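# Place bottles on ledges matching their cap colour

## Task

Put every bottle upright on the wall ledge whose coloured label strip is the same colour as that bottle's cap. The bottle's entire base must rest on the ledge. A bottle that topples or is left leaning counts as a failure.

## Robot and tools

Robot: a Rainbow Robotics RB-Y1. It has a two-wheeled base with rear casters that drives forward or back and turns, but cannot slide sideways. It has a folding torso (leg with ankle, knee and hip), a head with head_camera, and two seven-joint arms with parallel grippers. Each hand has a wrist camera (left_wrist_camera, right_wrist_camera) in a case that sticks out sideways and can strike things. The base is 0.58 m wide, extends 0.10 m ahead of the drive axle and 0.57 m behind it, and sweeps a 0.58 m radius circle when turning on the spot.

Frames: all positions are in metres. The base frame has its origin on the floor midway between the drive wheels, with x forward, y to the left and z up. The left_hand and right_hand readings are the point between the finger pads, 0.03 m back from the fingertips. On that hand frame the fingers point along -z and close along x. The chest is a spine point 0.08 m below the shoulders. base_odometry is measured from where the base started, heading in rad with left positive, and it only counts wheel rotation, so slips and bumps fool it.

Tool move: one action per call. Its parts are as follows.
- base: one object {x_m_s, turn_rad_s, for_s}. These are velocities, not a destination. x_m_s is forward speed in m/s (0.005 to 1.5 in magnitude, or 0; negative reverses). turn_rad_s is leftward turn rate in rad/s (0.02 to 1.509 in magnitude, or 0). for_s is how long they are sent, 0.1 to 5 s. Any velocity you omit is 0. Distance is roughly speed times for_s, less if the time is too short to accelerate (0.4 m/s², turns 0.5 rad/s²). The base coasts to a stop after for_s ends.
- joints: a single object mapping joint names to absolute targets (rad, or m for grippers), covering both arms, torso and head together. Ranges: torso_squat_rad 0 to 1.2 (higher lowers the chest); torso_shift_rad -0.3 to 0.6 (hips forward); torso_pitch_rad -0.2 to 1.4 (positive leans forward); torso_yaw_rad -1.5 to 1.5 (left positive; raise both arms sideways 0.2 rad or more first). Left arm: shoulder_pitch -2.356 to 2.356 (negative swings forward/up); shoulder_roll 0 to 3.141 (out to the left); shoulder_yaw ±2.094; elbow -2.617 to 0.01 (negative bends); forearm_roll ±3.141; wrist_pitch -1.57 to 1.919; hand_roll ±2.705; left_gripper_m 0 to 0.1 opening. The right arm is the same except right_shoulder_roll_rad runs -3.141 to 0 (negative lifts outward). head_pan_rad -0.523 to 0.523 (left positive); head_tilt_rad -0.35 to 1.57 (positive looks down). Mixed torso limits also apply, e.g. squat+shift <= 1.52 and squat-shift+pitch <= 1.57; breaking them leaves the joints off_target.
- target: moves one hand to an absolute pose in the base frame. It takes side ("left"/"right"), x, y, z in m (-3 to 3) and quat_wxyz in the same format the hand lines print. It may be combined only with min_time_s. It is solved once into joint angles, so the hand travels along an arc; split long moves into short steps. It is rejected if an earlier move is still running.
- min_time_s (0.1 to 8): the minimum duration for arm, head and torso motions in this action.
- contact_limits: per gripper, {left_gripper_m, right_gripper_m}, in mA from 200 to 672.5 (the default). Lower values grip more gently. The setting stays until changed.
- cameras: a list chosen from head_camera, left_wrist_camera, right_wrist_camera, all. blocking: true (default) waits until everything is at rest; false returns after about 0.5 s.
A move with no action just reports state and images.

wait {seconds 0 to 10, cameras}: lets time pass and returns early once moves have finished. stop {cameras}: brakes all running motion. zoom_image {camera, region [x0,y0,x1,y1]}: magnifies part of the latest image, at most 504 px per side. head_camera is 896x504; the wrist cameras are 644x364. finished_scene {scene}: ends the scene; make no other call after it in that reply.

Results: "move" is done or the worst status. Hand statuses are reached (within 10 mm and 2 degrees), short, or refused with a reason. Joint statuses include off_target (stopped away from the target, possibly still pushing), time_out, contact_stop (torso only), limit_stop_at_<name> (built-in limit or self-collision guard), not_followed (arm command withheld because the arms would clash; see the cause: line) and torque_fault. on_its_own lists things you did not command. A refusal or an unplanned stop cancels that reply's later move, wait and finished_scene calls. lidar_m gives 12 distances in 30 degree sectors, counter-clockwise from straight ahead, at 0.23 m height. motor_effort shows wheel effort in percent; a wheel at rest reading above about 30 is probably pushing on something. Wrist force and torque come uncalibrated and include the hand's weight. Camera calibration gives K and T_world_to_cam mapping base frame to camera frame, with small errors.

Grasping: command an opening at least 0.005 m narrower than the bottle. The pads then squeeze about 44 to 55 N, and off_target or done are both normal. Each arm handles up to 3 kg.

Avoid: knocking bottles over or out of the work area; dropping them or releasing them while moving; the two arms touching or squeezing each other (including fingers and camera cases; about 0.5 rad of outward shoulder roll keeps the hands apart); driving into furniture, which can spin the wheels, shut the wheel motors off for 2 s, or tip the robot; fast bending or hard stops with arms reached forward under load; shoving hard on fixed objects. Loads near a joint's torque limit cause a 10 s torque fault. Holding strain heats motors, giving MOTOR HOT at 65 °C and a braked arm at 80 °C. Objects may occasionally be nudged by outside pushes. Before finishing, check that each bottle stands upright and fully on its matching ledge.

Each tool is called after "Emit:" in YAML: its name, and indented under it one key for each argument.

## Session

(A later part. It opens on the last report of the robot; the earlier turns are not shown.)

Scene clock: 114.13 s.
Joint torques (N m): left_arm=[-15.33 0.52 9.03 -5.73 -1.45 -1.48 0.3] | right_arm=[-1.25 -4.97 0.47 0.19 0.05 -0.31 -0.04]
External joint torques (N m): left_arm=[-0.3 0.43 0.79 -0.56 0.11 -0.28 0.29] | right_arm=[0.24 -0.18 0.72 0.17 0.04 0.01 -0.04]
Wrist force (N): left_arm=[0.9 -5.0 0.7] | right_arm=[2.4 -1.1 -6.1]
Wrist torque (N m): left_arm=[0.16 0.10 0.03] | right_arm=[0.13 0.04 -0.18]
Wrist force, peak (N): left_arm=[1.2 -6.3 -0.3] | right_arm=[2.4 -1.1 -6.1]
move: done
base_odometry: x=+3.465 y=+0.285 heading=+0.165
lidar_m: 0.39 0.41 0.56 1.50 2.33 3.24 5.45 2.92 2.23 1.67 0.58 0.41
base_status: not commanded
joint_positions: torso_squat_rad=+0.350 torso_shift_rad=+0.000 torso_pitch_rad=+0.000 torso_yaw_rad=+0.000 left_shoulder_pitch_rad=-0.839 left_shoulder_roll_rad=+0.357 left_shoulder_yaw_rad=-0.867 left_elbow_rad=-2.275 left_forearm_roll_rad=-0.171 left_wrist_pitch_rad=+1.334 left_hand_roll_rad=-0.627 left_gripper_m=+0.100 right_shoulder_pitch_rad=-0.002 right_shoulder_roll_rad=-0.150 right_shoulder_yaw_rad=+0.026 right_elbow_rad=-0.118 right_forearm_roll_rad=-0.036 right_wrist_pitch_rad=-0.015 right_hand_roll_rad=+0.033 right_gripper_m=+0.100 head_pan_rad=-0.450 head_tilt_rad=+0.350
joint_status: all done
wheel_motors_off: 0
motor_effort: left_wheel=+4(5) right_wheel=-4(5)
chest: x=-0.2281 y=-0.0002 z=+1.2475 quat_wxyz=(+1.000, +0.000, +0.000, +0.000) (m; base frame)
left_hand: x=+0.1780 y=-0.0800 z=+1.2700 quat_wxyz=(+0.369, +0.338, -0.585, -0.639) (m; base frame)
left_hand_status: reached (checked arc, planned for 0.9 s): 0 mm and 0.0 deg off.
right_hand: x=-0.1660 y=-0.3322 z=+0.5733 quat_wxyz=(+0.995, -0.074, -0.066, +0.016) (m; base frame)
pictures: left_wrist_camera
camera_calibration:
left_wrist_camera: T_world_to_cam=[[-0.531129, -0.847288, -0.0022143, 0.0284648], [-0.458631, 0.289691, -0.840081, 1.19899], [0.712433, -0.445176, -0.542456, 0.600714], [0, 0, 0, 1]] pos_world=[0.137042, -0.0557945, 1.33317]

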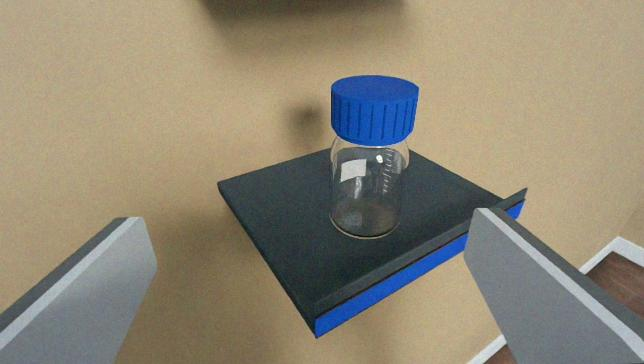

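Emit:
move:
  joints: {"left_shoulder_pitch_rad": -1.083, "left_shoulder_roll_rad": 0.426, "left_shoulder_yaw_rad": -0.6, "left_elbow_rad": -2.339, "left_forearm_roll_rad": 0.183, "left_wrist_pitch_rad": 1.532, "left_hand_roll_rad": -0.686, "left_gripper_m": 0.075}
  min_time_s: 0.8

Emit:
move:
  joints: {"left_shoulder_pitch_rad": -0.639, "left_shoulder_roll_rad": 0.972, "left_shoulder_yaw_rad": 0.503, "left_elbow_rad": -2.219, "left_forearm_roll_rad": 0.566, "left_wrist_pitch_rad": 1.619, "left_hand_roll_rad": -1.16, "head_pan_rad": 0.5, "head_tilt_rad": 0.3}
  min_time_s: 1.4

Emit:
move:
  target: {"side": "left", "x": 0.195, "y": 0.62, "z": 1.455, "quat_wxyz": [0.5213, 0.4777, -0.4777, -0.5213]}
  min_time_s: 1.2
  cameras: ["left_wrist_camera", "head_camera"]

Scene clock: 117.40 s.
Joint torques (N m): left_arm=[-16.42 4.23 8.36 -2.48 -1.69 -1.47 0.03] | right_arm=[-0.69 -5.14 0.01 0.3 0.05 -0.24 -0.01]
External joint torques (N m): left_arm=[-0.27 1.3 0.06 -0.69 -0.14 -0.18 0.02] | right_arm=[0.8 -0.35 0.26 0.29 0.03 0.08 -0.02]
Wrist force (N): left_arm=[1.1 -5.1 0.4] | right_arm=[2.5 -1.0 -5.7]
Wrist torque (N m): left_arm=[0.18 0.15 0.01] | right_arm=[0.11 0.07 -0.17]
Wrist force, peak (N): left_arm=[1.4 -6.0 0.5] | right_arm=[3.3 -0.6 -5.9]
move: done
base_odometry: x=+3.465 y=+0.285 heading=+0.165
lidar_m: 0.39 0.41 0.56 1.50 2.33 3.25 5.44 2.93 2.22 1.66 0.58 0.42
base_status: not commanded
joint_positions: torso_squat_rad=+0.350 torso_shift_rad=+0.000 torso_pitch_rad=+0.000 torso_yaw_rad=+0.000 left_shoulder_pitch_rad=-1.083 left_shoulder_roll_rad=+0.426 left_shoulder_yaw_rad=-0.600 left_elbow_rad=-2.339 left_forearm_roll_rad=+0.183 left_wrist_pitch_rad=+1.532 left_hand_roll_rad=-0.686 left_gripper_m=+0.075 right_shoulder_pitch_rad=-0.002 right_shoulder_roll_rad=-0.150 right_shoulder_yaw_rad=+0.026 right_elbow_rad=-0.118 right_forearm_roll_rad=-0.036 right_wrist_pitch_rad=-0.015 right_hand_roll_rad=+0.033 right_gripper_m=+0.100 head_pan_rad=-0.450 head_tilt_rad=+0.350
joint_status: all done
wheel_motors_off: 0
motor_effort: left_wheel=+4(5) right_wheel=-3(4)
chest: x=-0.2281 y=-0.0002 z=+1.2475 quat_wxyz=(+1.000, +0.000, +0.000, +0.000) (m; base frame)
left_hand: x=+0.1775 y=-0.0499 z=+1.3703 quat_wxyz=(+0.368, +0.338, -0.585, -0.638) (m; base frame)
right_hand: x=-0.1660 y=-0.3322 z=+0.5733 quat_wxyz=(+0.995, -0.074, -0.066, +0.016) (m; base frame)
pictures: none

Scene clock: 119.13 s.
Joint torques (N m): left_arm=[-13.96 13.38 3.84 -0.79 -0.81 -2.06 0.38] | right_arm=[-0.92 -4.93 0.45 0.5 -0.17 -0.44 -0.06]
External joint torques (N m): left_arm=[-1 0.47 -0.81 0.37 0 -0.19 0.36] | right_arm=[0.58 -0.14 0.7 0.49 -0.19 -0.12 -0.07]
Wrist force (N): left_arm=[0.8 -5.0 0.4] | right_arm=[2.3 -0.6 -5.5]
Wrist torque (N m): left_arm=[0.17 0.09 0.04] | right_arm=[0.10 0.06 -0.18]
Wrist force, peak (N): left_arm=[1.9 -5.9 -0.1] | right_arm=[1.9 -0.5 -6.3]
move: done
base_odometry: x=+3.465 y=+0.285 heading=+0.165
lidar_m: 0.39 0.42 0.56 1.50 2.32 3.25 5.44 2.92 2.24 1.66 0.58 0.42
base_status: not commanded
joint_positions: torso_squat_rad=+0.350 torso_shift_rad=+0.000 torso_pitch_rad=+0.000 torso_yaw_rad=+0.000 left_shoulder_pitch_rad=-0.639 left_shoulder_roll_rad=+0.972 left_shoulder_yaw_rad=+0.503 left_elbow_rad=-2.219 left_forearm_roll_rad=+0.566 left_wrist_pitch_rad=+1.619 left_hand_roll_rad=-1.160 left_gripper_m=+0.075 right_shoulder_pitch_rad=-0.002 right_shoulder_roll_rad=-0.150 right_shoulder_yaw_rad=+0.026 right_elbow_rad=-0.118 right_forearm_roll_rad=-0.036 right_wrist_pitch_rad=-0.015 right_hand_roll_rad=+0.033 right_gripper_m=+0.100 head_pan_rad=+0.500 head_tilt_rad=+0.300
joint_status: all done
wheel_motors_off: 0
motor_effort: left_wheel=+4(5) right_wheel=-3(5)
chest: x=-0.2281 y=-0.0002 z=+1.2475 quat_wxyz=(+1.000, +0.000, +0.000, +0.000) (m; base frame)
left_hand: x=+0.2004 y=+0.4202 z=+1.4599 quat_wxyz=(+0.585, +0.536, -0.411, -0.449) (m; base frame)
right_hand: x=-0.1660 y=-0.3322 z=+0.5733 quat_wxyz=(+0.995, -0.074, -0.066, +0.016) (m; base frame)
pictures: none

Scene clock: 120.73 s.
Joint torques (N m): left_arm=[-12.24 20.89 1.17 -6.82 0.69 -1.58 0.58] | right_arm=[-0.6 -5.36 -0.07 0.34 -0.04 -0.18 -0.08]
External joint torques (N m): left_arm=[-0.67 0.57 -0.63 0.13 -0.34 0.18 0.57] | right_arm=[0.89 -0.56 0.18 0.32 -0.06 0.14 -0.09]
Wrist force (N): left_arm=[1.0 -5.0 0.3] | right_arm=[2.5 -0.1 -5.1]
Wrist torque (N m): left_arm=[0.18 0.12 0.03] | right_arm=[0.03 0.02 -0.15]
Wrist force, peak (N): left_arm=[0.9 -6.1 0.4] | right_arm=[3.0 0.0 -6.4]
move: done
base_odometry: x=+3.465 y=+0.285 heading=+0.165
lidar_m: 0.40 0.42 0.56 1.50 2.33 3.25 5.44 2.93 2.22 1.66 0.58 0.41
base_status: not commanded
joint_positions: torso_squat_rad=+0.350 torso_shift_rad=+0.000 torso_pitch_rad=+0.000 torso_yaw_rad=+0.000 left_shoulder_pitch_rad=-0.629 left_shoulder_roll_rad=+1.153 left_shoulder_yaw_rad=+0.940 left_elbow_rad=-1.260 left_forearm_roll_rad=+1.155 left_wrist_pitch_rad=+1.383 left_hand_roll_rad=-2.103 left_gripper_m=+0.075 right_shoulder_pitch_rad=-0.002 right_shoulder_roll_rad=-0.150 right_shoulder_yaw_rad=+0.026 right_elbow_rad=-0.118 right_forearm_roll_rad=-0.036 right_wrist_pitch_rad=-0.015 right_hand_roll_rad=+0.033 right_gripper_m=+0.100 head_pan_rad=+0.500 head_tilt_rad=+0.300
joint_status: all done
wheel_motors_off: 0
motor_effort: left_wheel=+4(4) right_wheel=-3(5)
chest: x=-0.2280 y=-0.0002 z=+1.2475 quat_wxyz=(+1.000, +0.000, +0.000, +0.000) (m; base frame)
left_hand: x=+0.1942 y=+0.6200 z=+1.4553 quat_wxyz=(+0.522, +0.480, -0.477, -0.519) (m; base frame)
left_hand_status: reached (checked arc, planned for 1.2 s): 1 mm and 0.4 deg off.
right_hand: x=-0.1660 y=-0.3322 z=+0.5733 quat_wxyz=(+0.995, -0.074, -0.066, +0.016) (m; base frame)
pictures: head_camera, left_wrist_camera
camera_calibration:
head_camera: T_world_to_cam=[[0.45349, -0.890978, 0.0224759, 0.0653891], [-0.221432, -0.13706, -0.965496, 1.4104], [0.863316, 0.432866, -0.259446, 0.496677], [0, 0, 0, 1]] pos_world=[-0.146137, 0.0365745, 1.48912]
left_wrist_camera: T_world_to_cam=[[-0.0305615, -0.999532, -0.0015571, 0.626845], [-0.539061, 0.017794, -0.842078, 1.34644], [0.841712, -0.0248958, -0.539353, 0.711205], [0, 0, 0, 1]] pos_world=[0.14634, 0.620299, 1.51837]

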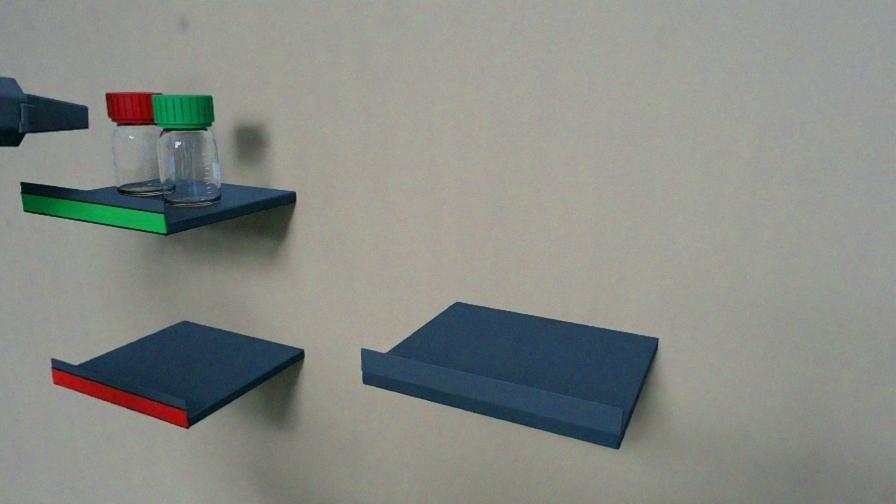

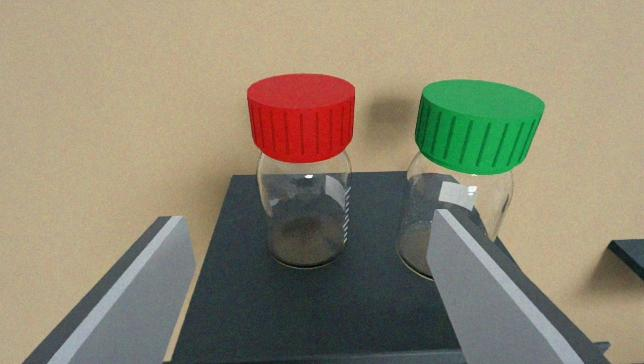

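Emit:
move:
  joints: {"left_gripper_m": 0.069}

Emit:
move:
  target: {"side": "left", "x": 0.25, "y": 0.627, "z": 1.447, "quat_wxyz": [0.5213, 0.4777, -0.4777, -0.5213]}
  min_time_s: 0.7
  cameras: ["left_wrist_camera"]

Scene clock: 123.03 s.
Joint torques (N m): left_arm=[-12.04 20.55 1.02 -6.69 0.61 -1.61 0.53] | right_arm=[-0.85 -5.36 0.1 0.45 0.18 -0.28 0.09]
External joint torques (N m): left_arm=[-0.47 0.23 -0.78 0.26 -0.41 0.14 0.51] | right_arm=[0.64 -0.56 0.35 0.43 0.16 0.04 0.09]
Wrist force (N): left_arm=[1.1 -5.1 0.3] | right_arm=[2.0 -0.9 -5.1]
Wrist torque (N m): left_arm=[0.19 0.12 0.04] | right_arm=[0.13 -0.03 -0.14]
Wrist force, peak (N): left_arm=[0.9 -5.4 0.2] | right_arm=[2.5 -0.7 -6.1]
move: done
base_odometry: x=+3.465 y=+0.285 heading=+0.165
lidar_m: 0.40 0.41 0.56 1.51 2.33 3.25 5.44 2.93 2.23 1.66 0.58 0.41
base_status: not commanded
joint_positions: torso_squat_rad=+0.350 torso_shift_rad=+0.000 torso_pitch_rad=+0.000 torso_yaw_rad=+0.000 left_shoulder_pitch_rad=-0.629 left_shoulder_roll_rad=+1.153 left_shoulder_yaw_rad=+0.940 left_elbow_rad=-1.260 left_forearm_roll_rad=+1.155 left_wrist_pitch_rad=+1.383 left_hand_roll_rad=-2.103 left_gripper_m=+0.069 right_shoulder_pitch_rad=-0.002 right_shoulder_roll_rad=-0.150 right_shoulder_yaw_rad=+0.026 right_elbow_rad=-0.118 right_forearm_roll_rad=-0.036 right_wrist_pitch_rad=-0.015 right_hand_roll_rad=+0.033 right_gripper_m=+0.100 head_pan_rad=+0.500 head_tilt_rad=+0.300
joint_status: all done
wheel_motors_off: 0
motor_effort: left_wheel=+4(4) right_wheel=-3(4)
chest: x=-0.2280 y=-0.0002 z=+1.2475 quat_wxyz=(+1.000, +0.000, +0.000, +0.000) (m; base frame)
left_hand: x=+0.1942 y=+0.6200 z=+1.4553 quat_wxyz=(+0.522, +0.480, -0.477, -0.519) (m; base frame)
right_hand: x=-0.1660 y=-0.3322 z=+0.5733 quat_wxyz=(+0.995, -0.074, -0.066, +0.016) (m; base frame)
pictures: none

Scene clock: 124.07 s.
Joint torques (N m): left_arm=[-14.68 20.79 0.85 -7.96 0.84 -1.65 0.12] | right_arm=[-1.46 -5.45 0.06 0.3 0.01 -0.11 0.06]
External joint torques (N m): left_arm=[-0.53 1.81 -1.02 0.19 -0.35 -0.04 0.1] | right_arm=[0.03 -0.66 0.31 0.28 -0.01 0.21 0.05]
Wrist force (N): left_arm=[0.8 -5.0 0.6] | right_arm=[2.5 -0.5 -5.7]
Wrist torque (N m): left_arm=[0.18 0.09 0.05] | right_arm=[0.10 0.04 -0.17]
Wrist force, peak (N): left_arm=[1.0 -5.6 0.9] | right_arm=[2.0 -0.1 -6.5]
move: done
base_odometry: x=+3.465 y=+0.285 heading=+0.165
lidar_m: 0.40 0.41 0.56 1.51 2.33 3.24 5.44 2.93 2.23 1.66 0.58 0.42
base_status: not commanded
joint_positions: torso_squat_rad=+0.350 torso_shift_rad=+0.000 torso_pitch_rad=+0.000 torso_yaw_rad=+0.000 left_shoulder_pitch_rad=-0.808 left_shoulder_roll_rad=+1.164 left_shoulder_yaw_rad=+0.770 left_elbow_rad=-1.002 left_forearm_roll_rad=+1.127 left_wrist_pitch_rad=+1.252 left_hand_roll_rad=-2.231 left_gripper_m=+0.069 right_shoulder_pitch_rad=-0.002 right_shoulder_roll_rad=-0.150 right_shoulder_yaw_rad=+0.026 right_elbow_rad=-0.118 right_forearm_roll_rad=-0.036 right_wrist_pitch_rad=-0.015 right_hand_roll_rad=+0.033 right_gripper_m=+0.100 head_pan_rad=+0.500 head_tilt_rad=+0.300
joint_status: all done
wheel_motors_off: 0
motor_effort: left_wheel=+4(4) right_wheel=-3(5)
chest: x=-0.2280 y=-0.0002 z=+1.2475 quat_wxyz=(+1.000, +0.000, +0.000, +0.000) (m; base frame)
left_hand: x=+0.2498 y=+0.6269 z=+1.4472 quat_wxyz=(+0.521, +0.478, -0.478, -0.521) (m; base frame)
left_hand_status: reached (checked arc, planned for 0.7 s): 0 mm and 0.1 deg off.
right_hand: x=-0.1660 y=-0.3322 z=+0.5733 quat_wxyz=(+0.995, -0.074, -0.066, +0.016) (m; base frame)
pictures: left_wrist_camera
camera_calibration:
left_wrist_camera: T_world_to_cam=[[-0.0349371, -0.999387, -0.00201172, 0.637118], [-0.541146, 0.0206099, -0.840676, 1.36624], [0.840203, -0.0282821, -0.541534, 0.665747], [0, 0, 0, 1]] pos_world=[0.20223, 0.627399, 1.51037]

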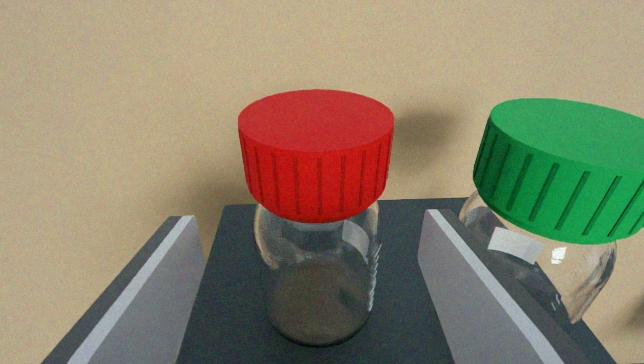

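Emit:
move:
  target: {"side": "left", "x": 0.297, "y": 0.6265, "z": 1.436, "quat_wxyz": [0.5213, 0.4777, -0.4777, -0.5213]}
  min_time_s: 0.7
  cameras: ["left_wrist_camera"]

Scene clock: 125.93 s.
Joint torques (N m): left_arm=[-16.89 17.89 0.32 -8.71 0.89 -1.62 0.21] | right_arm=[-0.95 -5.39 0.46 0.51 -0.03 -0.42 0.03]
External joint torques (N m): left_arm=[-0.51 1.05 -1.23 0.43 -0.42 -0.2 0.19] | right_arm=[0.54 -0.59 0.71 0.49 -0.05 -0.1 0.03]
Wrist force (N): left_arm=[0.7 -4.9 0.6] | right_arm=[2.4 -1.2 -5.2]
Wrist torque (N m): left_arm=[0.18 0.07 0.03] | right_arm=[0.14 -0.04 -0.12]
Wrist force, peak (N): left_arm=[0.7 -5.6 0.1] | right_arm=[2.5 -0.4 -6.3]
move: done
base_odometry: x=+3.465 y=+0.285 heading=+0.165
lidar_m: 0.40 0.41 0.56 1.50 2.33 3.25 5.44 2.93 2.22 1.67 0.58 0.41
base_status: not commanded
joint_positions: torso_squat_rad=+0.350 torso_shift_rad=+0.000 torso_pitch_rad=+0.000 torso_yaw_rad=+0.000 left_shoulder_pitch_rad=-0.993 left_shoulder_roll_rad=+1.152 left_shoulder_yaw_rad=+0.649 left_elbow_rad=-0.748 left_forearm_roll_rad=+1.098 left_wrist_pitch_rad=+1.133 left_hand_roll_rad=-2.366 left_gripper_m=+0.069 right_shoulder_pitch_rad=-0.002 right_shoulder_roll_rad=-0.150 right_shoulder_yaw_rad=+0.026 right_elbow_rad=-0.118 right_forearm_roll_rad=-0.036 right_wrist_pitch_rad=-0.015 right_hand_roll_rad=+0.033 right_gripper_m=+0.100 head_pan_rad=+0.500 head_tilt_rad=+0.300
joint_status: all done
wheel_motors_off: 0
motor_effort: left_wheel=+4(4) right_wheel=-3(4)
chest: x=-0.2280 y=-0.0002 z=+1.2475 quat_wxyz=(+1.000, +0.000, +0.000, +0.000) (m; base frame)
left_hand: x=+0.2967 y=+0.6263 z=+1.4363 quat_wxyz=(+0.522, +0.479, -0.478, -0.520) (m; base frame)
left_hand_status: reached (checked arc, planned for 0.7 s): 0 mm and 0.2 deg off.
right_hand: x=-0.1660 y=-0.3322 z=+0.5733 quat_wxyz=(+0.995, -0.074, -0.066, +0.016) (m; base frame)
pictures: left_wrist_camera
camera_calibration:
left_wrist_camera: T_world_to_cam=[[-0.0336636, -0.999431, -0.00189904, 0.63767], [-0.540586, 0.0198066, -0.841055, 1.38321], [0.840615, -0.0272864, -0.540946, 0.618924], [0, 0, 0, 1]] pos_world=[0.248933, 0.626799, 1.49937]

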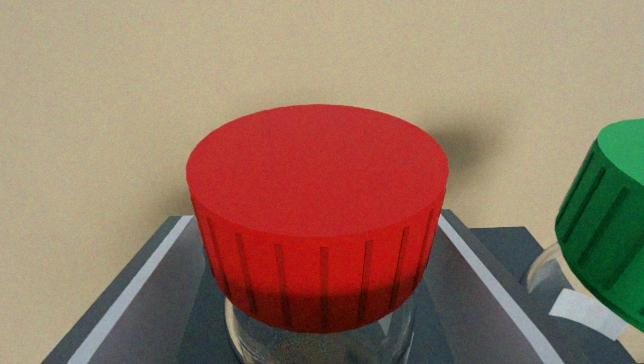

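Emit:
move:
  target: {"side": "left", "x": 0.3035, "y": 0.6262, "z": 1.417, "quat_wxyz": [0.5213, 0.4777, -0.4777, -0.5213]}
  min_time_s: 0.5

Emit:
move:
  joints: {"left_gripper_m": 0.045}
  cameras: ["left_wrist_camera"]

Scene clock: 127.20 s.
Joint torques (N m): left_arm=[-16.67 17.8 3.02 -10.49 1.06 -1.74 0.1] | right_arm=[-1.14 -4.77 0.31 0.5 -0.13 -0.07 0.08]
External joint torques (N m): left_arm=[-0.06 0.37 1.44 -1.21 -0.27 -0.36 0.08] | right_arm=[0.35 0.03 0.56 0.48 -0.14 0.25 0.07]
Wrist force (N): left_arm=[0.8 -5.0 0.6] | right_arm=[2.2 0.0 -5.4]
Wrist torque (N m): left_arm=[0.20 0.10 0.03] | right_arm=[0.01 -0.03 -0.20]
Wrist force, peak (N): left_arm=[0.8 -5.4 0.6] | right_arm=[2.7 -0.5 -5.9]
move: done
base_odometry: x=+3.465 y=+0.285 heading=+0.165
lidar_m: 0.39 0.41 0.56 1.51 2.33 3.24 5.44 2.92 2.23 1.66 0.58 0.42
base_status: not commanded
joint_positions: torso_squat_rad=+0.350 torso_shift_rad=+0.000 torso_pitch_rad=+0.000 torso_yaw_rad=+0.000 left_shoulder_pitch_rad=-0.956 left_shoulder_roll_rad=+1.123 left_shoulder_yaw_rad=+0.668 left_elbow_rad=-0.753 left_forearm_roll_rad=+1.109 left_wrist_pitch_rad=+1.113 left_hand_roll_rad=-2.393 left_gripper_m=+0.069 right_shoulder_pitch_rad=-0.002 right_shoulder_roll_rad=-0.150 right_shoulder_yaw_rad=+0.026 right_elbow_rad=-0.118 right_forearm_roll_rad=-0.036 right_wrist_pitch_rad=-0.015 right_hand_roll_rad=+0.033 right_gripper_m=+0.100 head_pan_rad=+0.500 head_tilt_rad=+0.300
joint_status: all done
wheel_motors_off: 0
motor_effort: left_wheel=+3(5) right_wheel=-3(5)
chest: x=-0.2280 y=-0.0002 z=+1.2475 quat_wxyz=(+1.000, +0.000, +0.000, +0.000) (m; base frame)
left_hand: x=+0.3027 y=+0.6263 z=+1.4170 quat_wxyz=(+0.522, +0.477, -0.477, -0.521) (m; base frame)
left_hand_status: reached (checked arc, planned for 0.5 s): 1 mm and 0.1 deg off.
right_hand: x=-0.1660 y=-0.3322 z=+0.5733 quat_wxyz=(+0.995, -0.074, -0.066, +0.016) (m; base frame)
pictures: none

Scene clock: 127.93 s.
Joint torques (N m): left_arm=[-16.89 17.98 2.62 -10.28 1.01 -1.59 0.11] | right_arm=[-1.05 -5.52 0.4 0.21 0.01 -0.29 -0.07]
External joint torques (N m): left_arm=[-0.28 0.55 1.05 -0.98 -0.32 -0.2 0.1] | right_arm=[0.44 -0.73 0.65 0.19 -0.01 0.03 -0.08]
Wrist force (N): left_arm=[0.9 -4.9 0.2] | right_arm=[1.7 -0.3 -6.2]
Wrist torque (N m): left_arm=[0.16 0.07 0.06] | right_arm=[0.09 -0.02 -0.16]
Wrist force, peak (N): left_arm=[1.1 -5.5 0.0] | right_arm=[2.2 -1.2 -6.4]
move: off_target
base_odometry: x=+3.465 y=+0.285 heading=+0.165
lidar_m: 0.40 0.42 0.56 1.51 2.32 3.24 5.44 2.93 2.22 1.67 0.58 0.42
base_status: not commanded
joint_positions: torso_squat_rad=+0.350 torso_shift_rad=+0.000 torso_pitch_rad=+0.000 torso_yaw_rad=+0.000 left_shoulder_pitch_rad=-0.956 left_shoulder_roll_rad=+1.123 left_shoulder_yaw_rad=+0.668 left_elbow_rad=-0.753 left_forearm_roll_rad=+1.109 left_wrist_pitch_rad=+1.113 left_hand_roll_rad=-2.393 left_gripper_m=+0.055 right_shoulder_pitch_rad=-0.002 right_shoulder_roll_rad=-0.150 right_shoulder_yaw_rad=+0.026 right_elbow_rad=-0.118 right_forearm_roll_rad=-0.036 right_wrist_pitch_rad=-0.015 right_hand_roll_rad=+0.033 right_gripper_m=+0.100 head_pan_rad=+0.500 head_tilt_rad=+0.300
joint_status: left_gripper_m off_target (ended at +0.055, target +0.045)
wheel_motors_off: 0
motor_effort: left_wheel=+4(4) right_wheel=-4(5)
chest: x=-0.2280 y=-0.0002 z=+1.2475 quat_wxyz=(+1.000, +0.000, +0.000, +0.000) (m; base frame)
left_hand: x=+0.3027 y=+0.6263 z=+1.4170 quat_wxyz=(+0.522, +0.477, -0.477, -0.521) (m; base frame)
right_hand: x=-0.1660 y=-0.3322 z=+0.5733 quat_wxyz=(+0.995, -0.074, -0.066, +0.016) (m; base frame)
pictures: left_wrist_camera
camera_calibration:
left_wrist_camera: T_world_to_cam=[[-0.0359318, -0.999354, -0.00104435, 0.637205], [-0.543484, 0.0204179, -0.839171, 1.3681], [0.83865, -0.0295853, -0.543866, 0.609576], [0, 0, 0, 1]] pos_world=[0.255218, 0.626894, 1.48027]

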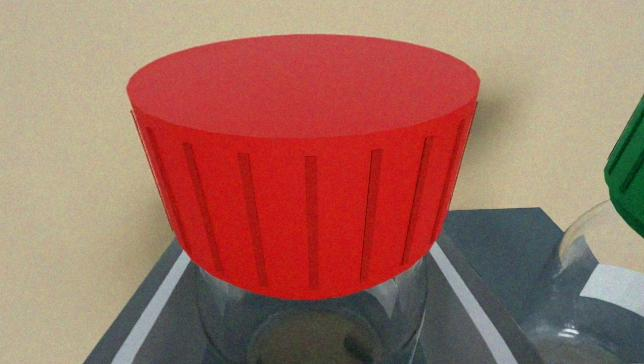

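Emit:
move:
  target: {"side": "left", "x": 0.3015, "y": 0.628, "z": 1.475, "quat_wxyz": [0.5213, 0.4777, -0.4777, -0.5213]}
  min_time_s: 0.7

Emit:
move:
  target: {"side": "left", "x": 0.18, "y": 0.61, "z": 1.475, "quat_wxyz": [0.5213, 0.4777, -0.4777, -0.5213]}
  min_time_s: 0.9
  cameras: ["head_camera"]

Emit:
move:
  target: {"side": "left", "x": 0.145, "y": 0.48, "z": 1.38, "quat_wxyz": [0.62178, 0.56977, -0.36298, -0.39612]}
  min_time_s: 1.0

Emit:
move:
  target: {"side": "left", "x": 0.165, "y": 0.525, "z": 1.272, "quat_wxyz": [0.63846, 0.58507, -0.33779, -0.36861]}
  min_time_s: 0.9
  cameras: ["left_wrist_camera", "head_camera"]

Scene clock: 129.87 s.
Joint torques (N m): left_arm=[-17.33 13.49 -0.55 -9.34 1.24 -1.6 0.07] | right_arm=[-1.33 -5.1 0.21 0.52 -0.1 -0.06 0.15]
External joint torques (N m): left_arm=[-0.69 1.03 -1.71 0.11 -0.14 -0.28 0.05] | right_arm=[0.15 -0.3 0.46 0.49 -0.12 0.26 0.15]
Wrist force (N): left_arm=[0.9 -6.7 0.0] | right_arm=[2.9 -0.7 -5.6]
Wrist torque (N m): left_arm=[0.18 0.12 0.02] | right_arm=[0.12 0.08 -0.14]
Wrist force, peak (N): left_arm=[0.9 -7.4 0.1] | right_arm=[2.5 -0.7 -6.7]
move: done
base_odometry: x=+3.465 y=+0.285 heading=+0.165
lidar_m: 0.40 0.41 0.56 1.50 2.33 3.24 5.45 2.92 2.23 1.66 0.58 0.41
base_status: not commanded
joint_positions: torso_squat_rad=+0.350 torso_shift_rad=+0.000 torso_pitch_rad=+0.000 torso_yaw_rad=+0.000 left_shoulder_pitch_rad=-1.255 left_shoulder_roll_rad=+1.232 left_shoulder_yaw_rad=+0.521 left_elbow_rad=-0.496 left_forearm_roll_rad=+1.053 left_wrist_pitch_rad=+1.111 left_hand_roll_rad=-2.434 left_gripper_m=+0.055 right_shoulder_pitch_rad=-0.002 right_shoulder_roll_rad=-0.150 right_shoulder_yaw_rad=+0.026 right_elbow_rad=-0.118 right_forearm_roll_rad=-0.036 right_wrist_pitch_rad=-0.015 right_hand_roll_rad=+0.033 right_gripper_m=+0.100 head_pan_rad=+0.500 head_tilt_rad=+0.300
joint_status: all done
wheel_motors_off: 0
motor_effort: left_wheel=+4(5) right_wheel=-3(4)
chest: x=-0.2280 y=-0.0002 z=+1.2475 quat_wxyz=(+1.000, +0.000, +0.000, +0.000) (m; base frame)
left_hand: x=+0.3009 y=+0.6275 z=+1.4749 quat_wxyz=(+0.522, +0.481, -0.477, -0.518) (m; base frame)
left_hand_status: reached (checked arc, planned for 0.7 s): 1 mm and 0.5 deg off.
right_hand: x=-0.1660 y=-0.3322 z=+0.5733 quat_wxyz=(+0.995, -0.074, -0.066, +0.016) (m; base frame)
pictures: none

Scene clock: 131.27 s.
Joint torques (N m): left_arm=[-13.18 20.21 1.04 -7.67 0.96 -2.5 0.05] | right_arm=[-1.19 -4.9 -0.08 0.35 0.01 -0.23 0.14]
External joint torques (N m): left_arm=[-1.87 0.8 0 -1.25 0 -0.71 0.04] | right_arm=[0.3 -0.1 0.17 0.33 -0.01 0.09 0.14]
Wrist force (N): left_arm=[1.0 -6.5 0.2] | right_arm=[2.8 -1.4 -5.3]
Wrist torque (N m): left_arm=[0.15 0.14 -0.09] | right_arm=[0.19 0.06 -0.19]
Wrist force, peak (N): left_arm=[1.1 -8.5 0.4] | right_arm=[2.2 -1.2 -6.6]
move: done
base_odometry: x=+3.465 y=+0.285 heading=+0.165
lidar_m: 0.40 0.42 0.56 1.50 2.33 3.26 5.44 2.92 2.23 1.67 0.58 0.42
base_status: not commanded
joint_positions: torso_squat_rad=+0.350 torso_shift_rad=+0.000 torso_pitch_rad=+0.000 torso_yaw_rad=+0.000 left_shoulder_pitch_rad=-0.687 left_shoulder_roll_rad=+1.163 left_shoulder_yaw_rad=+0.970 left_elbow_rad=-1.303 left_forearm_roll_rad=+1.106 left_wrist_pitch_rad=+1.478 left_hand_roll_rad=-2.063 left_gripper_m=+0.055 right_shoulder_pitch_rad=-0.002 right_shoulder_roll_rad=-0.150 right_shoulder_yaw_rad=+0.026 right_elbow_rad=-0.118 right_forearm_roll_rad=-0.036 right_wrist_pitch_rad=-0.015 right_hand_roll_rad=+0.033 right_gripper_m=+0.100 head_pan_rad=+0.500 head_tilt_rad=+0.300
joint_status: all done
wheel_motors_off: 0
motor_effort: left_wheel=+4(4) right_wheel=-3(4)
chest: x=-0.2280 y=-0.0002 z=+1.2475 quat_wxyz=(+1.000, +0.000, +0.000, +0.000) (m; base frame)
left_hand: x=+0.1798 y=+0.6099 z=+1.4750 quat_wxyz=(+0.521, +0.477, -0.478, -0.522) (m; base frame)
left_hand_status: reached (checked arc, planned for 1.0 s): 0 mm and 0.1 deg off.
right_hand: x=-0.1660 y=-0.3322 z=+0.5733 quat_wxyz=(+0.995, -0.074, -0.066, +0.016) (m; base frame)
pictures: head_camera
camera_calibration:
head_camera: T_world_to_cam=[[0.453482, -0.890983, 0.0224332, 0.0654063], [-0.221534, -0.137063, -0.965472, 1.41037], [0.863294, 0.432854, -0.259539, 0.496726], [0, 0, 0, 1]] pos_world=[-0.146036, 0.0365746, 1.48912]

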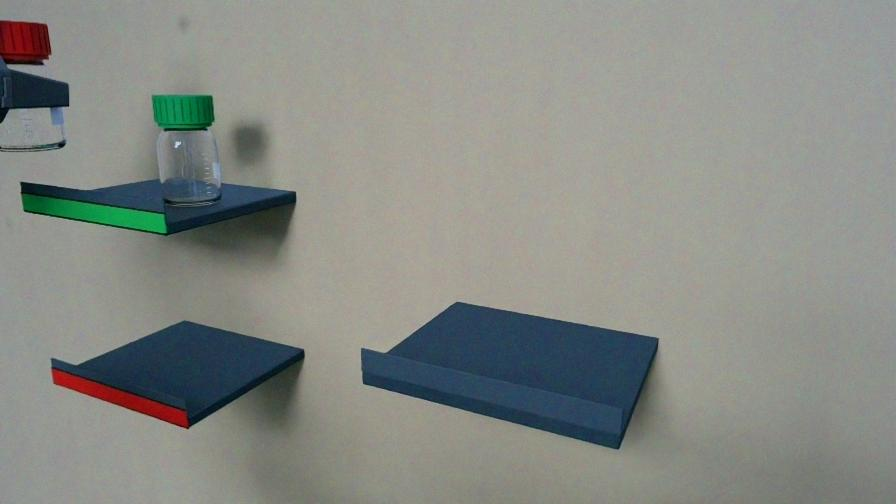

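Scene clock: 132.93 s.
Joint torques (N m): left_arm=[-11.45 14.63 2.35 -3.38 -0.51 -2.65 -0.05] | right_arm=[-1.48 -5.24 0.75 0.45 -0.02 -0.27 0.07]
External joint torques (N m): left_arm=[-1.59 1.44 -0.7 -0.7 -0.02 -0.67 -0.06] | right_arm=[0.02 -0.45 1 0.44 -0.04 0.05 0.07]
Wrist force (N): left_arm=[2.0 -5.5 0.5] | right_arm=[1.8 -0.9 -5.9]
Wrist torque (N m): left_arm=[0.04 0.23 -0.10] | right_arm=[0.16 -0.07 -0.12]
Wrist force, peak (N): left_arm=[-22.0 59.8 67.6] | right_arm=[4.2 0.2 -5.8]
move: done
base_odometry: x=+3.465 y=+0.285 heading=+0.164
lidar_m: 0.40 0.42 0.56 1.52 2.33 3.24 5.44 2.93 2.23 1.65 0.57 0.42
base_status: not commanded
joint_positions: torso_squat_rad=+0.350 torso_shift_rad=+0.000 torso_pitch_rad=+0.000 torso_yaw_rad=+0.000 left_shoulder_pitch_rad=-0.319 left_shoulder_roll_rad=+0.712 left_shoulder_yaw_rad=+0.766 left_elbow_rad=-2.436 left_forearm_roll_rad=+0.445 left_wrist_pitch_rad=+1.579 left_hand_roll_rad=-1.322 left_gripper_m=+0.055 right_shoulder_pitch_rad=-0.002 right_shoulder_roll_rad=-0.150 right_shoulder_yaw_rad=+0.026 right_elbow_rad=-0.118 right_forearm_roll_rad=-0.036 right_wrist_pitch_rad=-0.015 right_hand_roll_rad=+0.033 right_gripper_m=+0.100 head_pan_rad=+0.500 head_tilt_rad=+0.300
joint_status: all done
wheel_motors_off: 0
motor_effort: left_wheel=-1(34) right_wheel=+1(11)
chest: x=-0.2281 y=-0.0002 z=+1.2475 quat_wxyz=(+1.000, +0.000, +0.000, +0.000) (m; base frame)
left_hand: x=+0.1442 y=+0.4798 z=+1.3803 quat_wxyz=(+0.620, +0.570, -0.365, -0.397) (m; base frame)
left_hand_status: reached (checked arc, planned for 1.2 s): 1 mm and 0.3 deg off.
right_hand: x=-0.1660 y=-0.3322 z=+0.5733 quat_wxyz=(+0.995, -0.074, -0.066, +0.016) (m; base frame)
pictures: none

Scene clock: 134.17 s.
Joint torques (N m): left_arm=[-10.53 13.15 1.4 -7.81 -0.3 -2.42 0.18] | right_arm=[-0.77 -5.32 0.03 0.44 -0.12 -0.14 0.06]
External joint torques (N m): left_arm=[-1.44 1.04 -1.68 -0.79 -0.08 -0.4 0.16] | right_arm=[0.73 -0.53 0.28 0.43 -0.14 0.18 0.06]
Wrist force (N): left_arm=[2.1 -5.7 0.4] | right_arm=[2.1 -0.7 -5.3]
Wrist torque (N m): left_arm=[0.07 0.23 0.03] | right_arm=[0.09 -0.02 -0.16]
Wrist force, peak (N): left_arm=[1.7 -6.4 0.3] | right_arm=[2.9 0.4 -6.2]
move: done
base_odometry: x=+3.465 y=+0.285 heading=+0.164
lidar_m: 0.39 0.41 0.57 1.52 2.33 3.25 5.44 2.93 2.23 1.65 0.58 0.42
base_status: not commanded
joint_positions: torso_squat_rad=+0.350 torso_shift_rad=+0.000 torso_pitch_rad=+0.000 torso_yaw_rad=+0.000 left_shoulder_pitch_rad=-0.086 left_shoulder_roll_rad=+0.431 left_shoulder_yaw_rad=+0.703 left_elbow_rad=-2.304 left_forearm_roll_rad=+0.254 left_wrist_pitch_rad=+1.129 left_hand_roll_rad=-1.424 left_gripper_m=+0.055 right_shoulder_pitch_rad=-0.002 right_shoulder_roll_rad=-0.150 right_shoulder_yaw_rad=+0.026 right_elbow_rad=-0.118 right_forearm_roll_rad=-0.036 right_wrist_pitch_rad=-0.015 right_hand_roll_rad=+0.033 right_gripper_m=+0.100 head_pan_rad=+0.500 head_tilt_rad=+0.300
joint_status: all done
wheel_motors_off: 0
motor_effort: left_wheel=+0(1) right_wheel=+2(2)
chest: x=-0.2281 y=-0.0002 z=+1.2475 quat_wxyz=(+1.000, +0.000, +0.000, +0.000) (m; base frame)
left_hand: x=+0.1642 y=+0.5249 z=+1.2719 quat_wxyz=(+0.640, +0.585, -0.337, -0.368) (m; base frame)
left_hand_status: reached (checked arc, planned for 0.9 s): 1 mm and 0.2 deg off.
right_hand: x=-0.1660 y=-0.3322 z=+0.5733 quat_wxyz=(+0.995, -0.074, -0.066, +0.016) (m; base frame)
pictures: head_camera, left_wrist_camera
camera_calibration:
head_camera: T_world_to_cam=[[0.453585, -0.890928, 0.022539, 0.0653526], [-0.221296, -0.137092, -0.965523, 1.41043], [0.863301, 0.432959, -0.259342, 0.496604], [0, 0, 0, 1]] pos_world=[-0.146237, 0.0365742, 1.48912]
left_wrist_camera: T_world_to_cam=[[0.470378, -0.882464, -0.00149489, 0.386836], [-0.4814, -0.255179, -0.838533, 1.30676], [0.739594, 0.395147, -0.544848, 0.43833], [0, 0, 0, 1]] pos_world=[0.12293, 0.501623, 1.33517]

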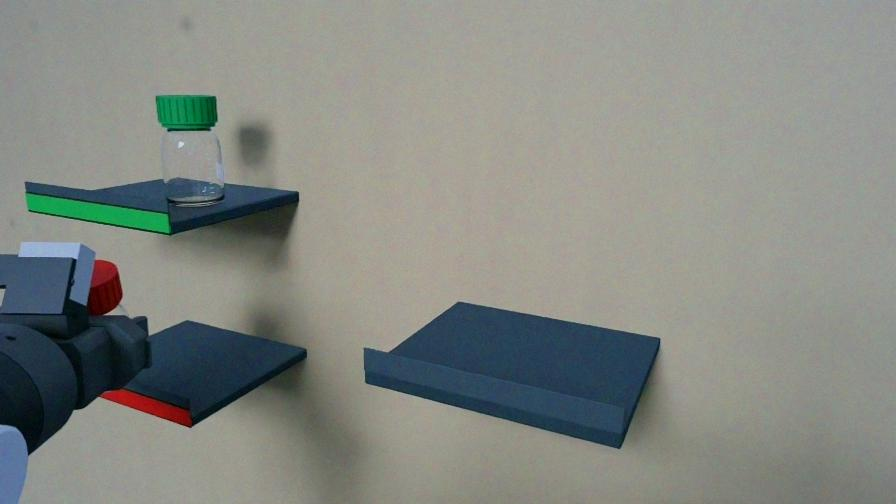

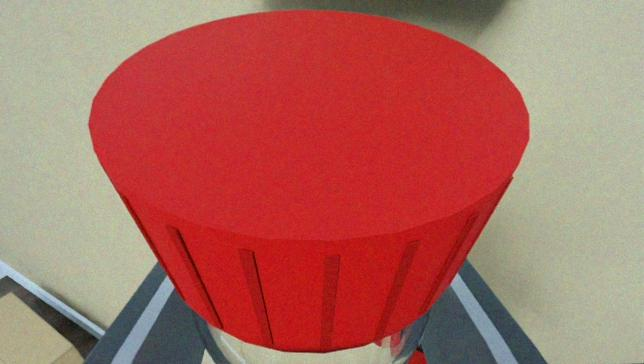

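Emit:
move:
  target: {"side": "left", "x": 0.205, "y": 0.548, "z": 1.267, "quat_wxyz": [0.63846, 0.58507, -0.33779, -0.36861]}
  min_time_s: 0.6

Emit:
move:
  target: {"side": "left", "x": 0.256, "y": 0.577, "z": 1.258, "quat_wxyz": [0.63846, 0.58507, -0.33779, -0.36861]}
  min_time_s: 0.7
  cameras: ["left_wrist_camera", "head_camera"]

Emit:
zoom_image:
  camera: "head_camera"
  region: [0, 140, 380, 460]

Scene clock: 139.90 s.
Joint torques (N m): left_arm=[-12.12 15.47 1.71 -8.39 -0.46 -2.31 0.11] | right_arm=[-1.05 -4.92 0.46 0.21 -0.16 -0.02 -0.04]
External joint torques (N m): left_arm=[-0.94 2.01 -1.4 -0.56 -0.31 -0.3 0.09] | right_arm=[0.45 -0.12 0.71 0.19 -0.18 0.3 -0.04]
Wrist force (N): left_arm=[1.8 -5.4 0.9] | right_arm=[2.5 -0.5 -5.5]
Wrist torque (N m): left_arm=[0.02 0.21 0.02] | right_arm=[0.06 0.05 -0.20]
Wrist force, peak (N): left_arm=[1.4 -7.0 0.9] | right_arm=[2.5 -0.6 -6.3]
move: done
base_odometry: x=+3.465 y=+0.285 heading=+0.164
lidar_m: 0.40 0.42 0.56 1.52 2.33 3.24 5.44 2.93 2.23 1.64 0.57 0.42
base_status: not commanded
joint_positions: torso_squat_rad=+0.350 torso_shift_rad=+0.000 torso_pitch_rad=+0.000 torso_yaw_rad=+0.000 left_shoulder_pitch_rad=-0.181 left_shoulder_roll_rad=+0.473 left_shoulder_yaw_rad=+0.670 left_elbow_rad=-2.101 left_forearm_roll_rad=+0.232 left_wrist_pitch_rad=+1.025 left_hand_roll_rad=-1.451 left_gripper_m=+0.055 right_shoulder_pitch_rad=-0.002 right_shoulder_roll_rad=-0.150 right_shoulder_yaw_rad=+0.026 right_elbow_rad=-0.118 right_forearm_roll_rad=-0.036 right_wrist_pitch_rad=-0.015 right_hand_roll_rad=+0.033 right_gripper_m=+0.100 head_pan_rad=+0.500 head_tilt_rad=+0.300
joint_status: all done
wheel_motors_off: 0
motor_effort: left_wheel=-1(1) right_wheel=+1(2)
chest: x=-0.2280 y=-0.0002 z=+1.2475 quat_wxyz=(+1.000, +0.000, +0.000, +0.000) (m; base frame)
left_hand: x=+0.2045 y=+0.5478 z=+1.2670 quat_wxyz=(+0.639, +0.585, -0.338, -0.368) (m; base frame)
left_hand_status: reached (checked arc, planned for 0.6 s): 1 mm and 0.0 deg off.
right_hand: x=-0.1660 y=-0.3322 z=+0.5733 quat_wxyz=(+0.995, -0.074, -0.066, +0.016) (m; base frame)
pictures: none

Scene clock: 140.93 s.
Joint torques (N m): left_arm=[-19.13 18.77 0.73 -11.64 -0.04 -3.68 0.05] | right_arm=[-1.48 -5.27 0.2 0.4 -0.08 -0.15 -0.09]
External joint torques (N m): left_arm=[-5.24 3.65 -2.27 -2.79 0.02 -1.66 0.04] | right_arm=[0.01 -0.47 0.46 0.38 -0.1 0.17 -0.09]
Wrist force (N): left_arm=[-2.6 -15.7 5.6] | right_arm=[2.5 -0.1 -5.8]
Wrist torque (N m): left_arm=[1.15 -0.20 0.15] | right_arm=[0.03 0.02 -0.21]
Wrist force, peak (N): left_arm=[-2.2 -20.4 5.7] | right_arm=[1.9 0.0 -6.4]
move: done
base_odometry: x=+3.465 y=+0.285 heading=+0.164
lidar_m: 0.40 0.42 0.56 1.53 2.33 3.25 5.44 2.93 2.22 1.65 0.58 0.42
base_status: not commanded
joint_positions: torso_squat_rad=+0.350 torso_shift_rad=+0.000 torso_pitch_rad=+0.000 torso_yaw_rad=+0.000 left_shoulder_pitch_rad=-0.310 left_shoulder_roll_rad=+0.529 left_shoulder_yaw_rad=+0.632 left_elbow_rad=-1.811 left_forearm_roll_rad=+0.216 left_wrist_pitch_rad=+0.875 left_hand_roll_rad=-1.488 left_gripper_m=+0.055 right_shoulder_pitch_rad=-0.002 right_shoulder_roll_rad=-0.150 right_shoulder_yaw_rad=+0.026 right_elbow_rad=-0.118 right_forearm_roll_rad=-0.036 right_wrist_pitch_rad=-0.015 right_hand_roll_rad=+0.033 right_gripper_m=+0.100 head_pan_rad=+0.500 head_tilt_rad=+0.300
joint_status: all done
wheel_motors_off: 0
motor_effort: left_wheel=+1(1) right_wheel=+0(3)
chest: x=-0.2280 y=-0.0001 z=+1.2475 quat_wxyz=(+1.000, +0.000, +0.000, +0.000) (m; base frame)
left_hand: x=+0.2557 y=+0.5774 z=+1.2570 quat_wxyz=(+0.639, +0.585, -0.337, -0.369) (m; base frame)
left_hand_status: reached (checked arc, planned for 0.7 s): 1 mm and 0.1 deg off.
right_hand: x=-0.1660 y=-0.3322 z=+0.5734 quat_wxyz=(+0.995, -0.074, -0.066, +0.016) (m; base frame)
pictures: head_camera, left_wrist_camera
camera_calibration:
head_camera: T_world_to_cam=[[0.453533, -0.890952, 0.0226485, 0.0652271], [-0.221434, -0.137262, -0.965467, 1.41037], [0.863293, 0.432856, -0.25954, 0.496771], [0, 0, 0, 1]] pos_world=[-0.146137, 0.0366749, 1.48912]
left_wrist_camera: T_world_to_cam=[[0.468943, -0.883227, -0.00143732, 0.390804], [-0.481152, -0.254099, -0.839003, 1.35164], [0.740665, 0.394136, -0.544125, 0.341239], [0, 0, 0, 1]] pos_world=[0.214335, 0.554124, 1.32027]

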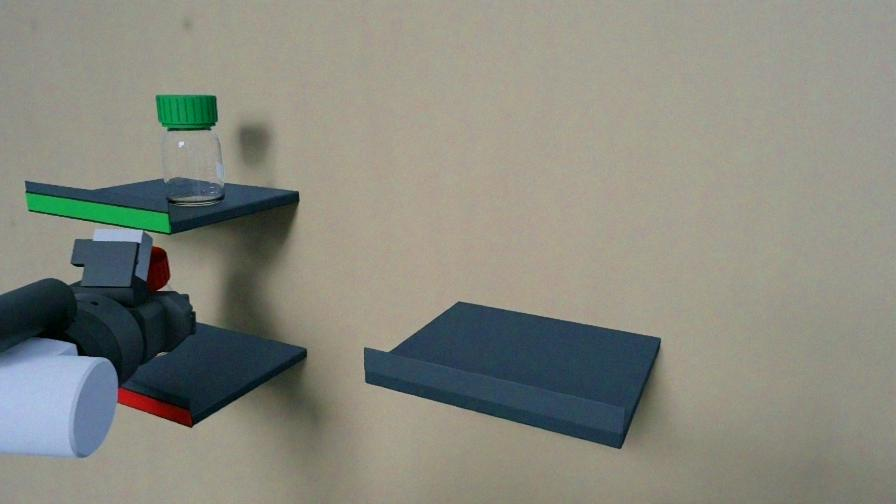

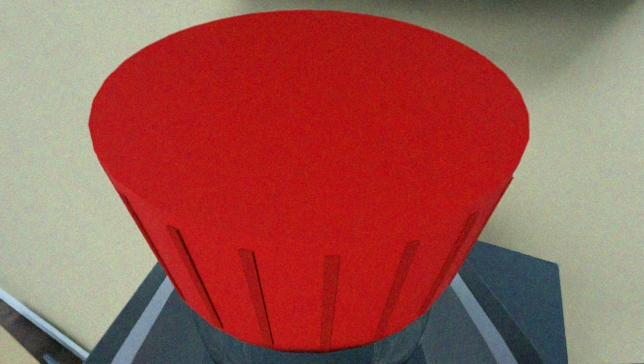

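Scaled by 1.326 from the camera's 896x504 image, which has a finer 1280x720 frame.

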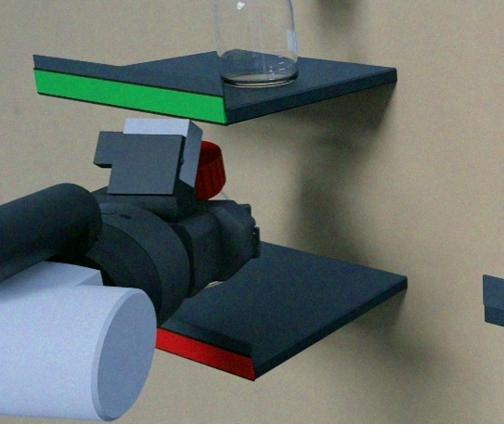

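Emit:
move:
  target: {"side":"left","x":0.262,"y":0.582,"z":1.249,"quat_wxyz":[0.63846,0.58507,-0.33779,-0.36861]}
  min_time_s: 0.8
  cameras: ["head_camera","left_wrist_camera"]

Scene clock: 144.23 s.
Joint torques (N m): left_arm=[-16.44 15.34 0.73 -9.36 -0.16 -2.76 -0.01] | right_arm=[-1.63 -5.75 0.64 0.08 0.13 -0.31 0.05]
External joint torques (N m): left_arm=[-2.39 0.06 -2.25 -0.28 -0.12 -0.73 -0.03] | right_arm=[-0.14 -0.95 0.89 0.06 0.12 0.01 0.04]
Wrist force (N): left_arm=[2.0 -5.8 0.4] | right_arm=[2.3 0.1 -5.2]
Wrist torque (N m): left_arm=[0.10 0.22 0.03] | right_arm=[0.04 -0.02 -0.16]
Wrist force, peak (N): left_arm=[-1.9 -15.8 7.3] | right_arm=[3.0 -0.5 -6.1]
move: done
base_odometry: x=+3.465 y=+0.285 heading=+0.164
lidar_m: 0.39 0.41 0.56 1.52 2.33 3.24 5.44 2.93 2.22 1.65 0.58 0.41
base_status: not commanded
joint_positions: torso_squat_rad=+0.350 torso_shift_rad=+0.000 torso_pitch_rad=+0.000 torso_yaw_rad=+0.000 left_shoulder_pitch_rad=-0.314 left_shoulder_roll_rad=+0.527 left_shoulder_yaw_rad=+0.628 left_elbow_rad=-1.768 left_forearm_roll_rad=+0.217 left_wrist_pitch_rad=+0.833 left_hand_roll_rad=-1.496 left_gripper_m=+0.055 right_shoulder_pitch_rad=-0.002 right_shoulder_roll_rad=-0.150 right_shoulder_yaw_rad=+0.026 right_elbow_rad=-0.118 right_forearm_roll_rad=-0.036 right_wrist_pitch_rad=-0.015 right_hand_roll_rad=+0.033 right_gripper_m=+0.100 head_pan_rad=+0.500 head_tilt_rad=+0.300
joint_status: all done
wheel_motors_off: 0
motor_effort: left_wheel=+1(1) right_wheel=+0(2)
chest: x=-0.2280 y=-0.0002 z=+1.2475 quat_wxyz=(+1.000, +0.000, +0.000, +0.000) (m; base frame)
left_hand: x=+0.2611 y=+0.5818 z=+1.2490 quat_wxyz=(+0.639, +0.585, -0.337, -0.368) (m; base frame)
left_hand_status: reached (checked arc, planned for 0.8 s): 1 mm and 0.1 deg off.
right_hand: x=-0.1660 y=-0.3322 z=+0.5733 quat_wxyz=(+0.995, -0.074, -0.066, +0.016) (m; base frame)
pictures: head_camera, left_wrist_camera
camera_calibration:
head_camera: T_world_to_cam=[[0.453512, -0.890964, 0.0225608, 0.0653548], [-0.221475, -0.137181, -0.965469, 1.41037], [0.863293, 0.432855, -0.25954, 0.49677], [0, 0, 0, 1]] pos_world=[-0.146137, 0.0366748, 1.48912]
left_wrist_camera: T_world_to_cam=[[0.469185, -0.883098, -0.00206103, 0.392842], [-0.480448, -0.2533, -0.839648, 1.34889], [0.740969, 0.39494, -0.543127, 0.329323], [0, 0, 0, 1]] pos_world=[0.219739, 0.558529, 1.31227]

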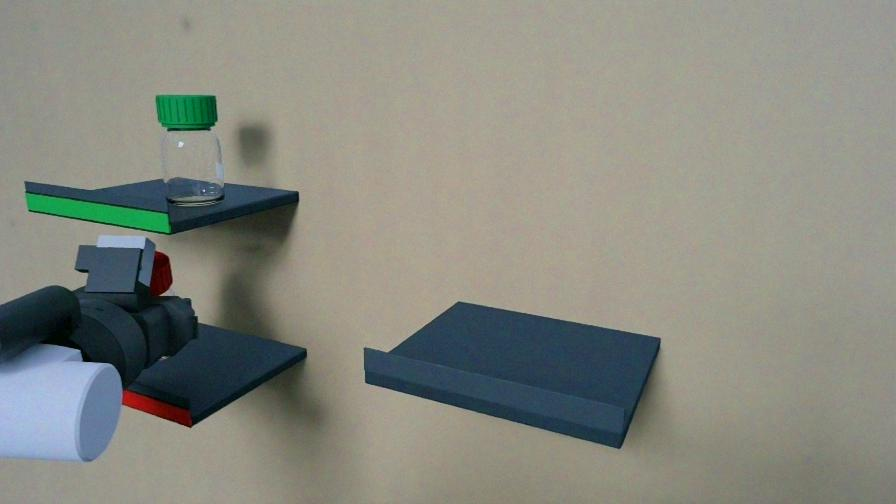

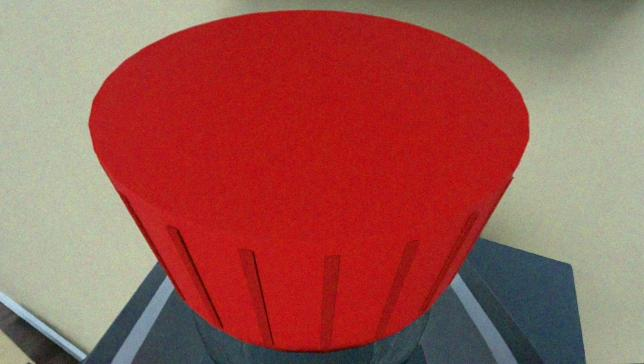

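Emit:
move:
  target: {"side":"left","x":0.273,"y":0.589,"z":1.241,"quat_wxyz":[0.63846,0.58507,-0.33779,-0.36861]}
  min_time_s: 0.8

Emit:
move:
  target: {"side":"left","x":0.284,"y":0.595,"z":1.232,"quat_wxyz":[0.63846,0.58507,-0.33779,-0.36861]}
  min_time_s: 0.8
  cameras: ["head_camera","left_wrist_camera"]

Scene clock: 145.93 s.
Joint torques (N m): left_arm=[-16.76 18.21 1.21 -9.6 -0.14 -2.53 0.03] | right_arm=[-1.22 -4.91 -0.12 0.32 -0.07 -0.22 0.02]
External joint torques (N m): left_arm=[-2.15 2.59 -1.73 -0.23 -0.12 -0.5 0.02] | right_arm=[0.27 -0.11 0.14 0.3 -0.09 0.1 0.01]
Wrist force (N): left_arm=[2.1 -5.7 0.6] | right_arm=[2.0 -0.6 -5.4]
Wrist torque (N m): left_arm=[0.08 0.25 0.02] | right_arm=[0.18 0.00 -0.18]
Wrist force, peak (N): left_arm=[2.0 -6.0 0.3] | right_arm=[2.3 -0.6 -6.6]
move: done
base_odometry: x=+3.465 y=+0.285 heading=+0.164
lidar_m: 0.39 0.42 0.57 1.53 2.33 3.25 5.44 2.92 2.22 1.65 0.58 0.42
base_status: not commanded
joint_positions: torso_squat_rad=+0.350 torso_shift_rad=+0.000 torso_pitch_rad=+0.000 torso_yaw_rad=+0.000 left_shoulder_pitch_rad=-0.338 left_shoulder_roll_rad=+0.536 left_shoulder_yaw_rad=+0.619 left_elbow_rad=-1.686 left_forearm_roll_rad=+0.219 left_wrist_pitch_rad=+0.775 left_hand_roll_rad=-1.508 left_gripper_m=+0.055 right_shoulder_pitch_rad=-0.002 right_shoulder_roll_rad=-0.150 right_shoulder_yaw_rad=+0.026 right_elbow_rad=-0.118 right_forearm_roll_rad=-0.036 right_wrist_pitch_rad=-0.015 right_hand_roll_rad=+0.033 right_gripper_m=+0.100 head_pan_rad=+0.500 head_tilt_rad=+0.300
joint_status: all done
wheel_motors_off: 0
motor_effort: left_wheel=+1(1) right_wheel=+1(2)
chest: x=-0.2280 y=-0.0002 z=+1.2475 quat_wxyz=(+1.000, +0.000, +0.000, +0.000) (m; base frame)
left_hand: x=+0.2728 y=+0.5891 z=+1.2409 quat_wxyz=(+0.639, +0.585, -0.338, -0.368) (m; base frame)
left_hand_status: reached (checked arc, planned for 0.8 s): 0 mm and 0.0 deg off.
right_hand: x=-0.1660 y=-0.3322 z=+0.5733 quat_wxyz=(+0.995, -0.074, -0.066, +0.016) (m; base frame)
pictures: none

Scene clock: 147.07 s.
Joint torques (N m): left_arm=[-16.99 18.15 0.72 -9.76 -0.16 -2.68 0.01] | right_arm=[-1.24 -5.61 0.46 0.23 -0.1 -0.39 0.05]
External joint torques (N m): left_arm=[-1.85 2.26 -2.14 -0.11 -0.16 -0.65 -0.01] | right_arm=[0.25 -0.81 0.72 0.21 -0.12 -0.07 0.04]
Wrist force (N): left_arm=[2.0 -5.8 0.7] | right_arm=[2.5 0.3 -5.5]
Wrist torque (N m): left_arm=[0.09 0.22 0.02] | right_arm=[-0.01 0.06 -0.19]
Wrist force, peak (N): left_arm=[2.0 -6.1 0.3] | right_arm=[2.4 -1.4 -6.1]
move: done
base_odometry: x=+3.465 y=+0.285 heading=+0.164
lidar_m: 0.40 0.42 0.57 1.53 2.33 3.23 5.44 2.93 2.22 1.64 0.57 0.42
base_status: not commanded
joint_positions: torso_squat_rad=+0.350 torso_shift_rad=+0.000 torso_pitch_rad=+0.000 torso_yaw_rad=+0.000 left_shoulder_pitch_rad=-0.361 left_shoulder_roll_rad=+0.542 left_shoulder_yaw_rad=+0.609 left_elbow_rad=-1.607 left_forearm_roll_rad=+0.218 left_wrist_pitch_rad=+0.719 left_hand_roll_rad=-1.520 left_gripper_m=+0.055 right_shoulder_pitch_rad=-0.002 right_shoulder_roll_rad=-0.150 right_shoulder_yaw_rad=+0.026 right_elbow_rad=-0.118 right_forearm_roll_rad=-0.036 right_wrist_pitch_rad=-0.015 right_hand_roll_rad=+0.033 right_gripper_m=+0.100 head_pan_rad=+0.500 head_tilt_rad=+0.300
joint_status: all done
wheel_motors_off: 0
motor_effort: left_wheel=+1(1) right_wheel=+1(1)
chest: x=-0.2280 y=-0.0002 z=+1.2475 quat_wxyz=(+1.000, +0.000, +0.000, +0.000) (m; base frame)
left_hand: x=+0.2838 y=+0.5951 z=+1.2319 quat_wxyz=(+0.639, +0.585, -0.338, -0.368) (m; base frame)
left_hand_status: reached (checked arc, planned for 0.8 s): 0 mm and 0.0 deg off.
right_hand: x=-0.1660 y=-0.3322 z=+0.5733 quat_wxyz=(+0.995, -0.074, -0.066, +0.016) (m; base frame)
pictures: head_camera, left_wrist_camera
camera_calibration:
head_camera: T_world_to_cam=[[0.453512, -0.890964, 0.0225608, 0.0653548], [-0.221475, -0.137181, -0.965469, 1.41037], [0.863293, 0.432855, -0.25954, 0.49677], [0, 0, 0, 1]] pos_world=[-0.146137, 0.0366748, 1.48912]
left_wrist_camera: T_world_to_cam=[[0.46851, -0.883457, -0.00150216, 0.393591], [-0.479931, -0.253086, -0.840008, 1.34898], [0.741731, 0.394273, -0.542572, 0.297512], [0, 0, 0, 1]] pos_world=[0.242343, 0.571828, 1.29517]

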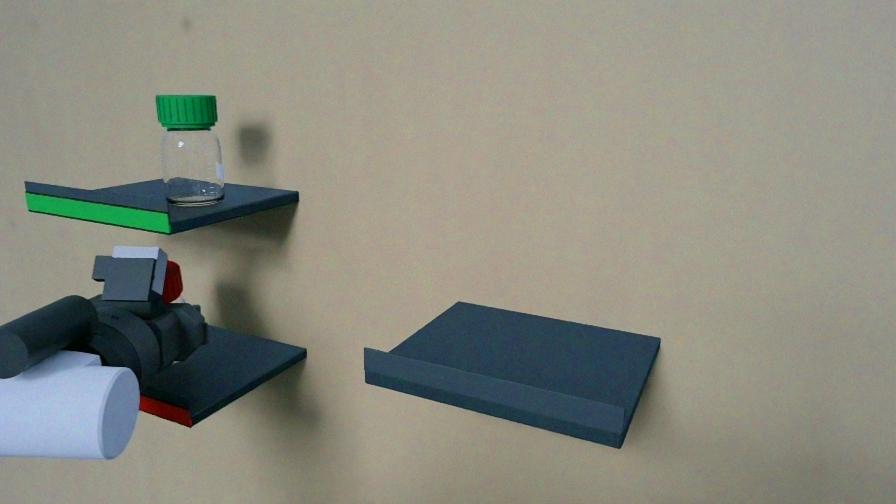

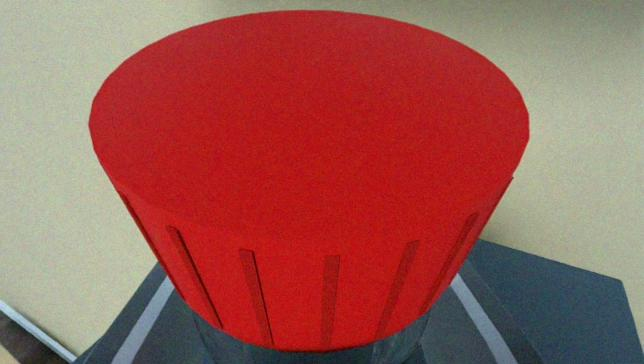

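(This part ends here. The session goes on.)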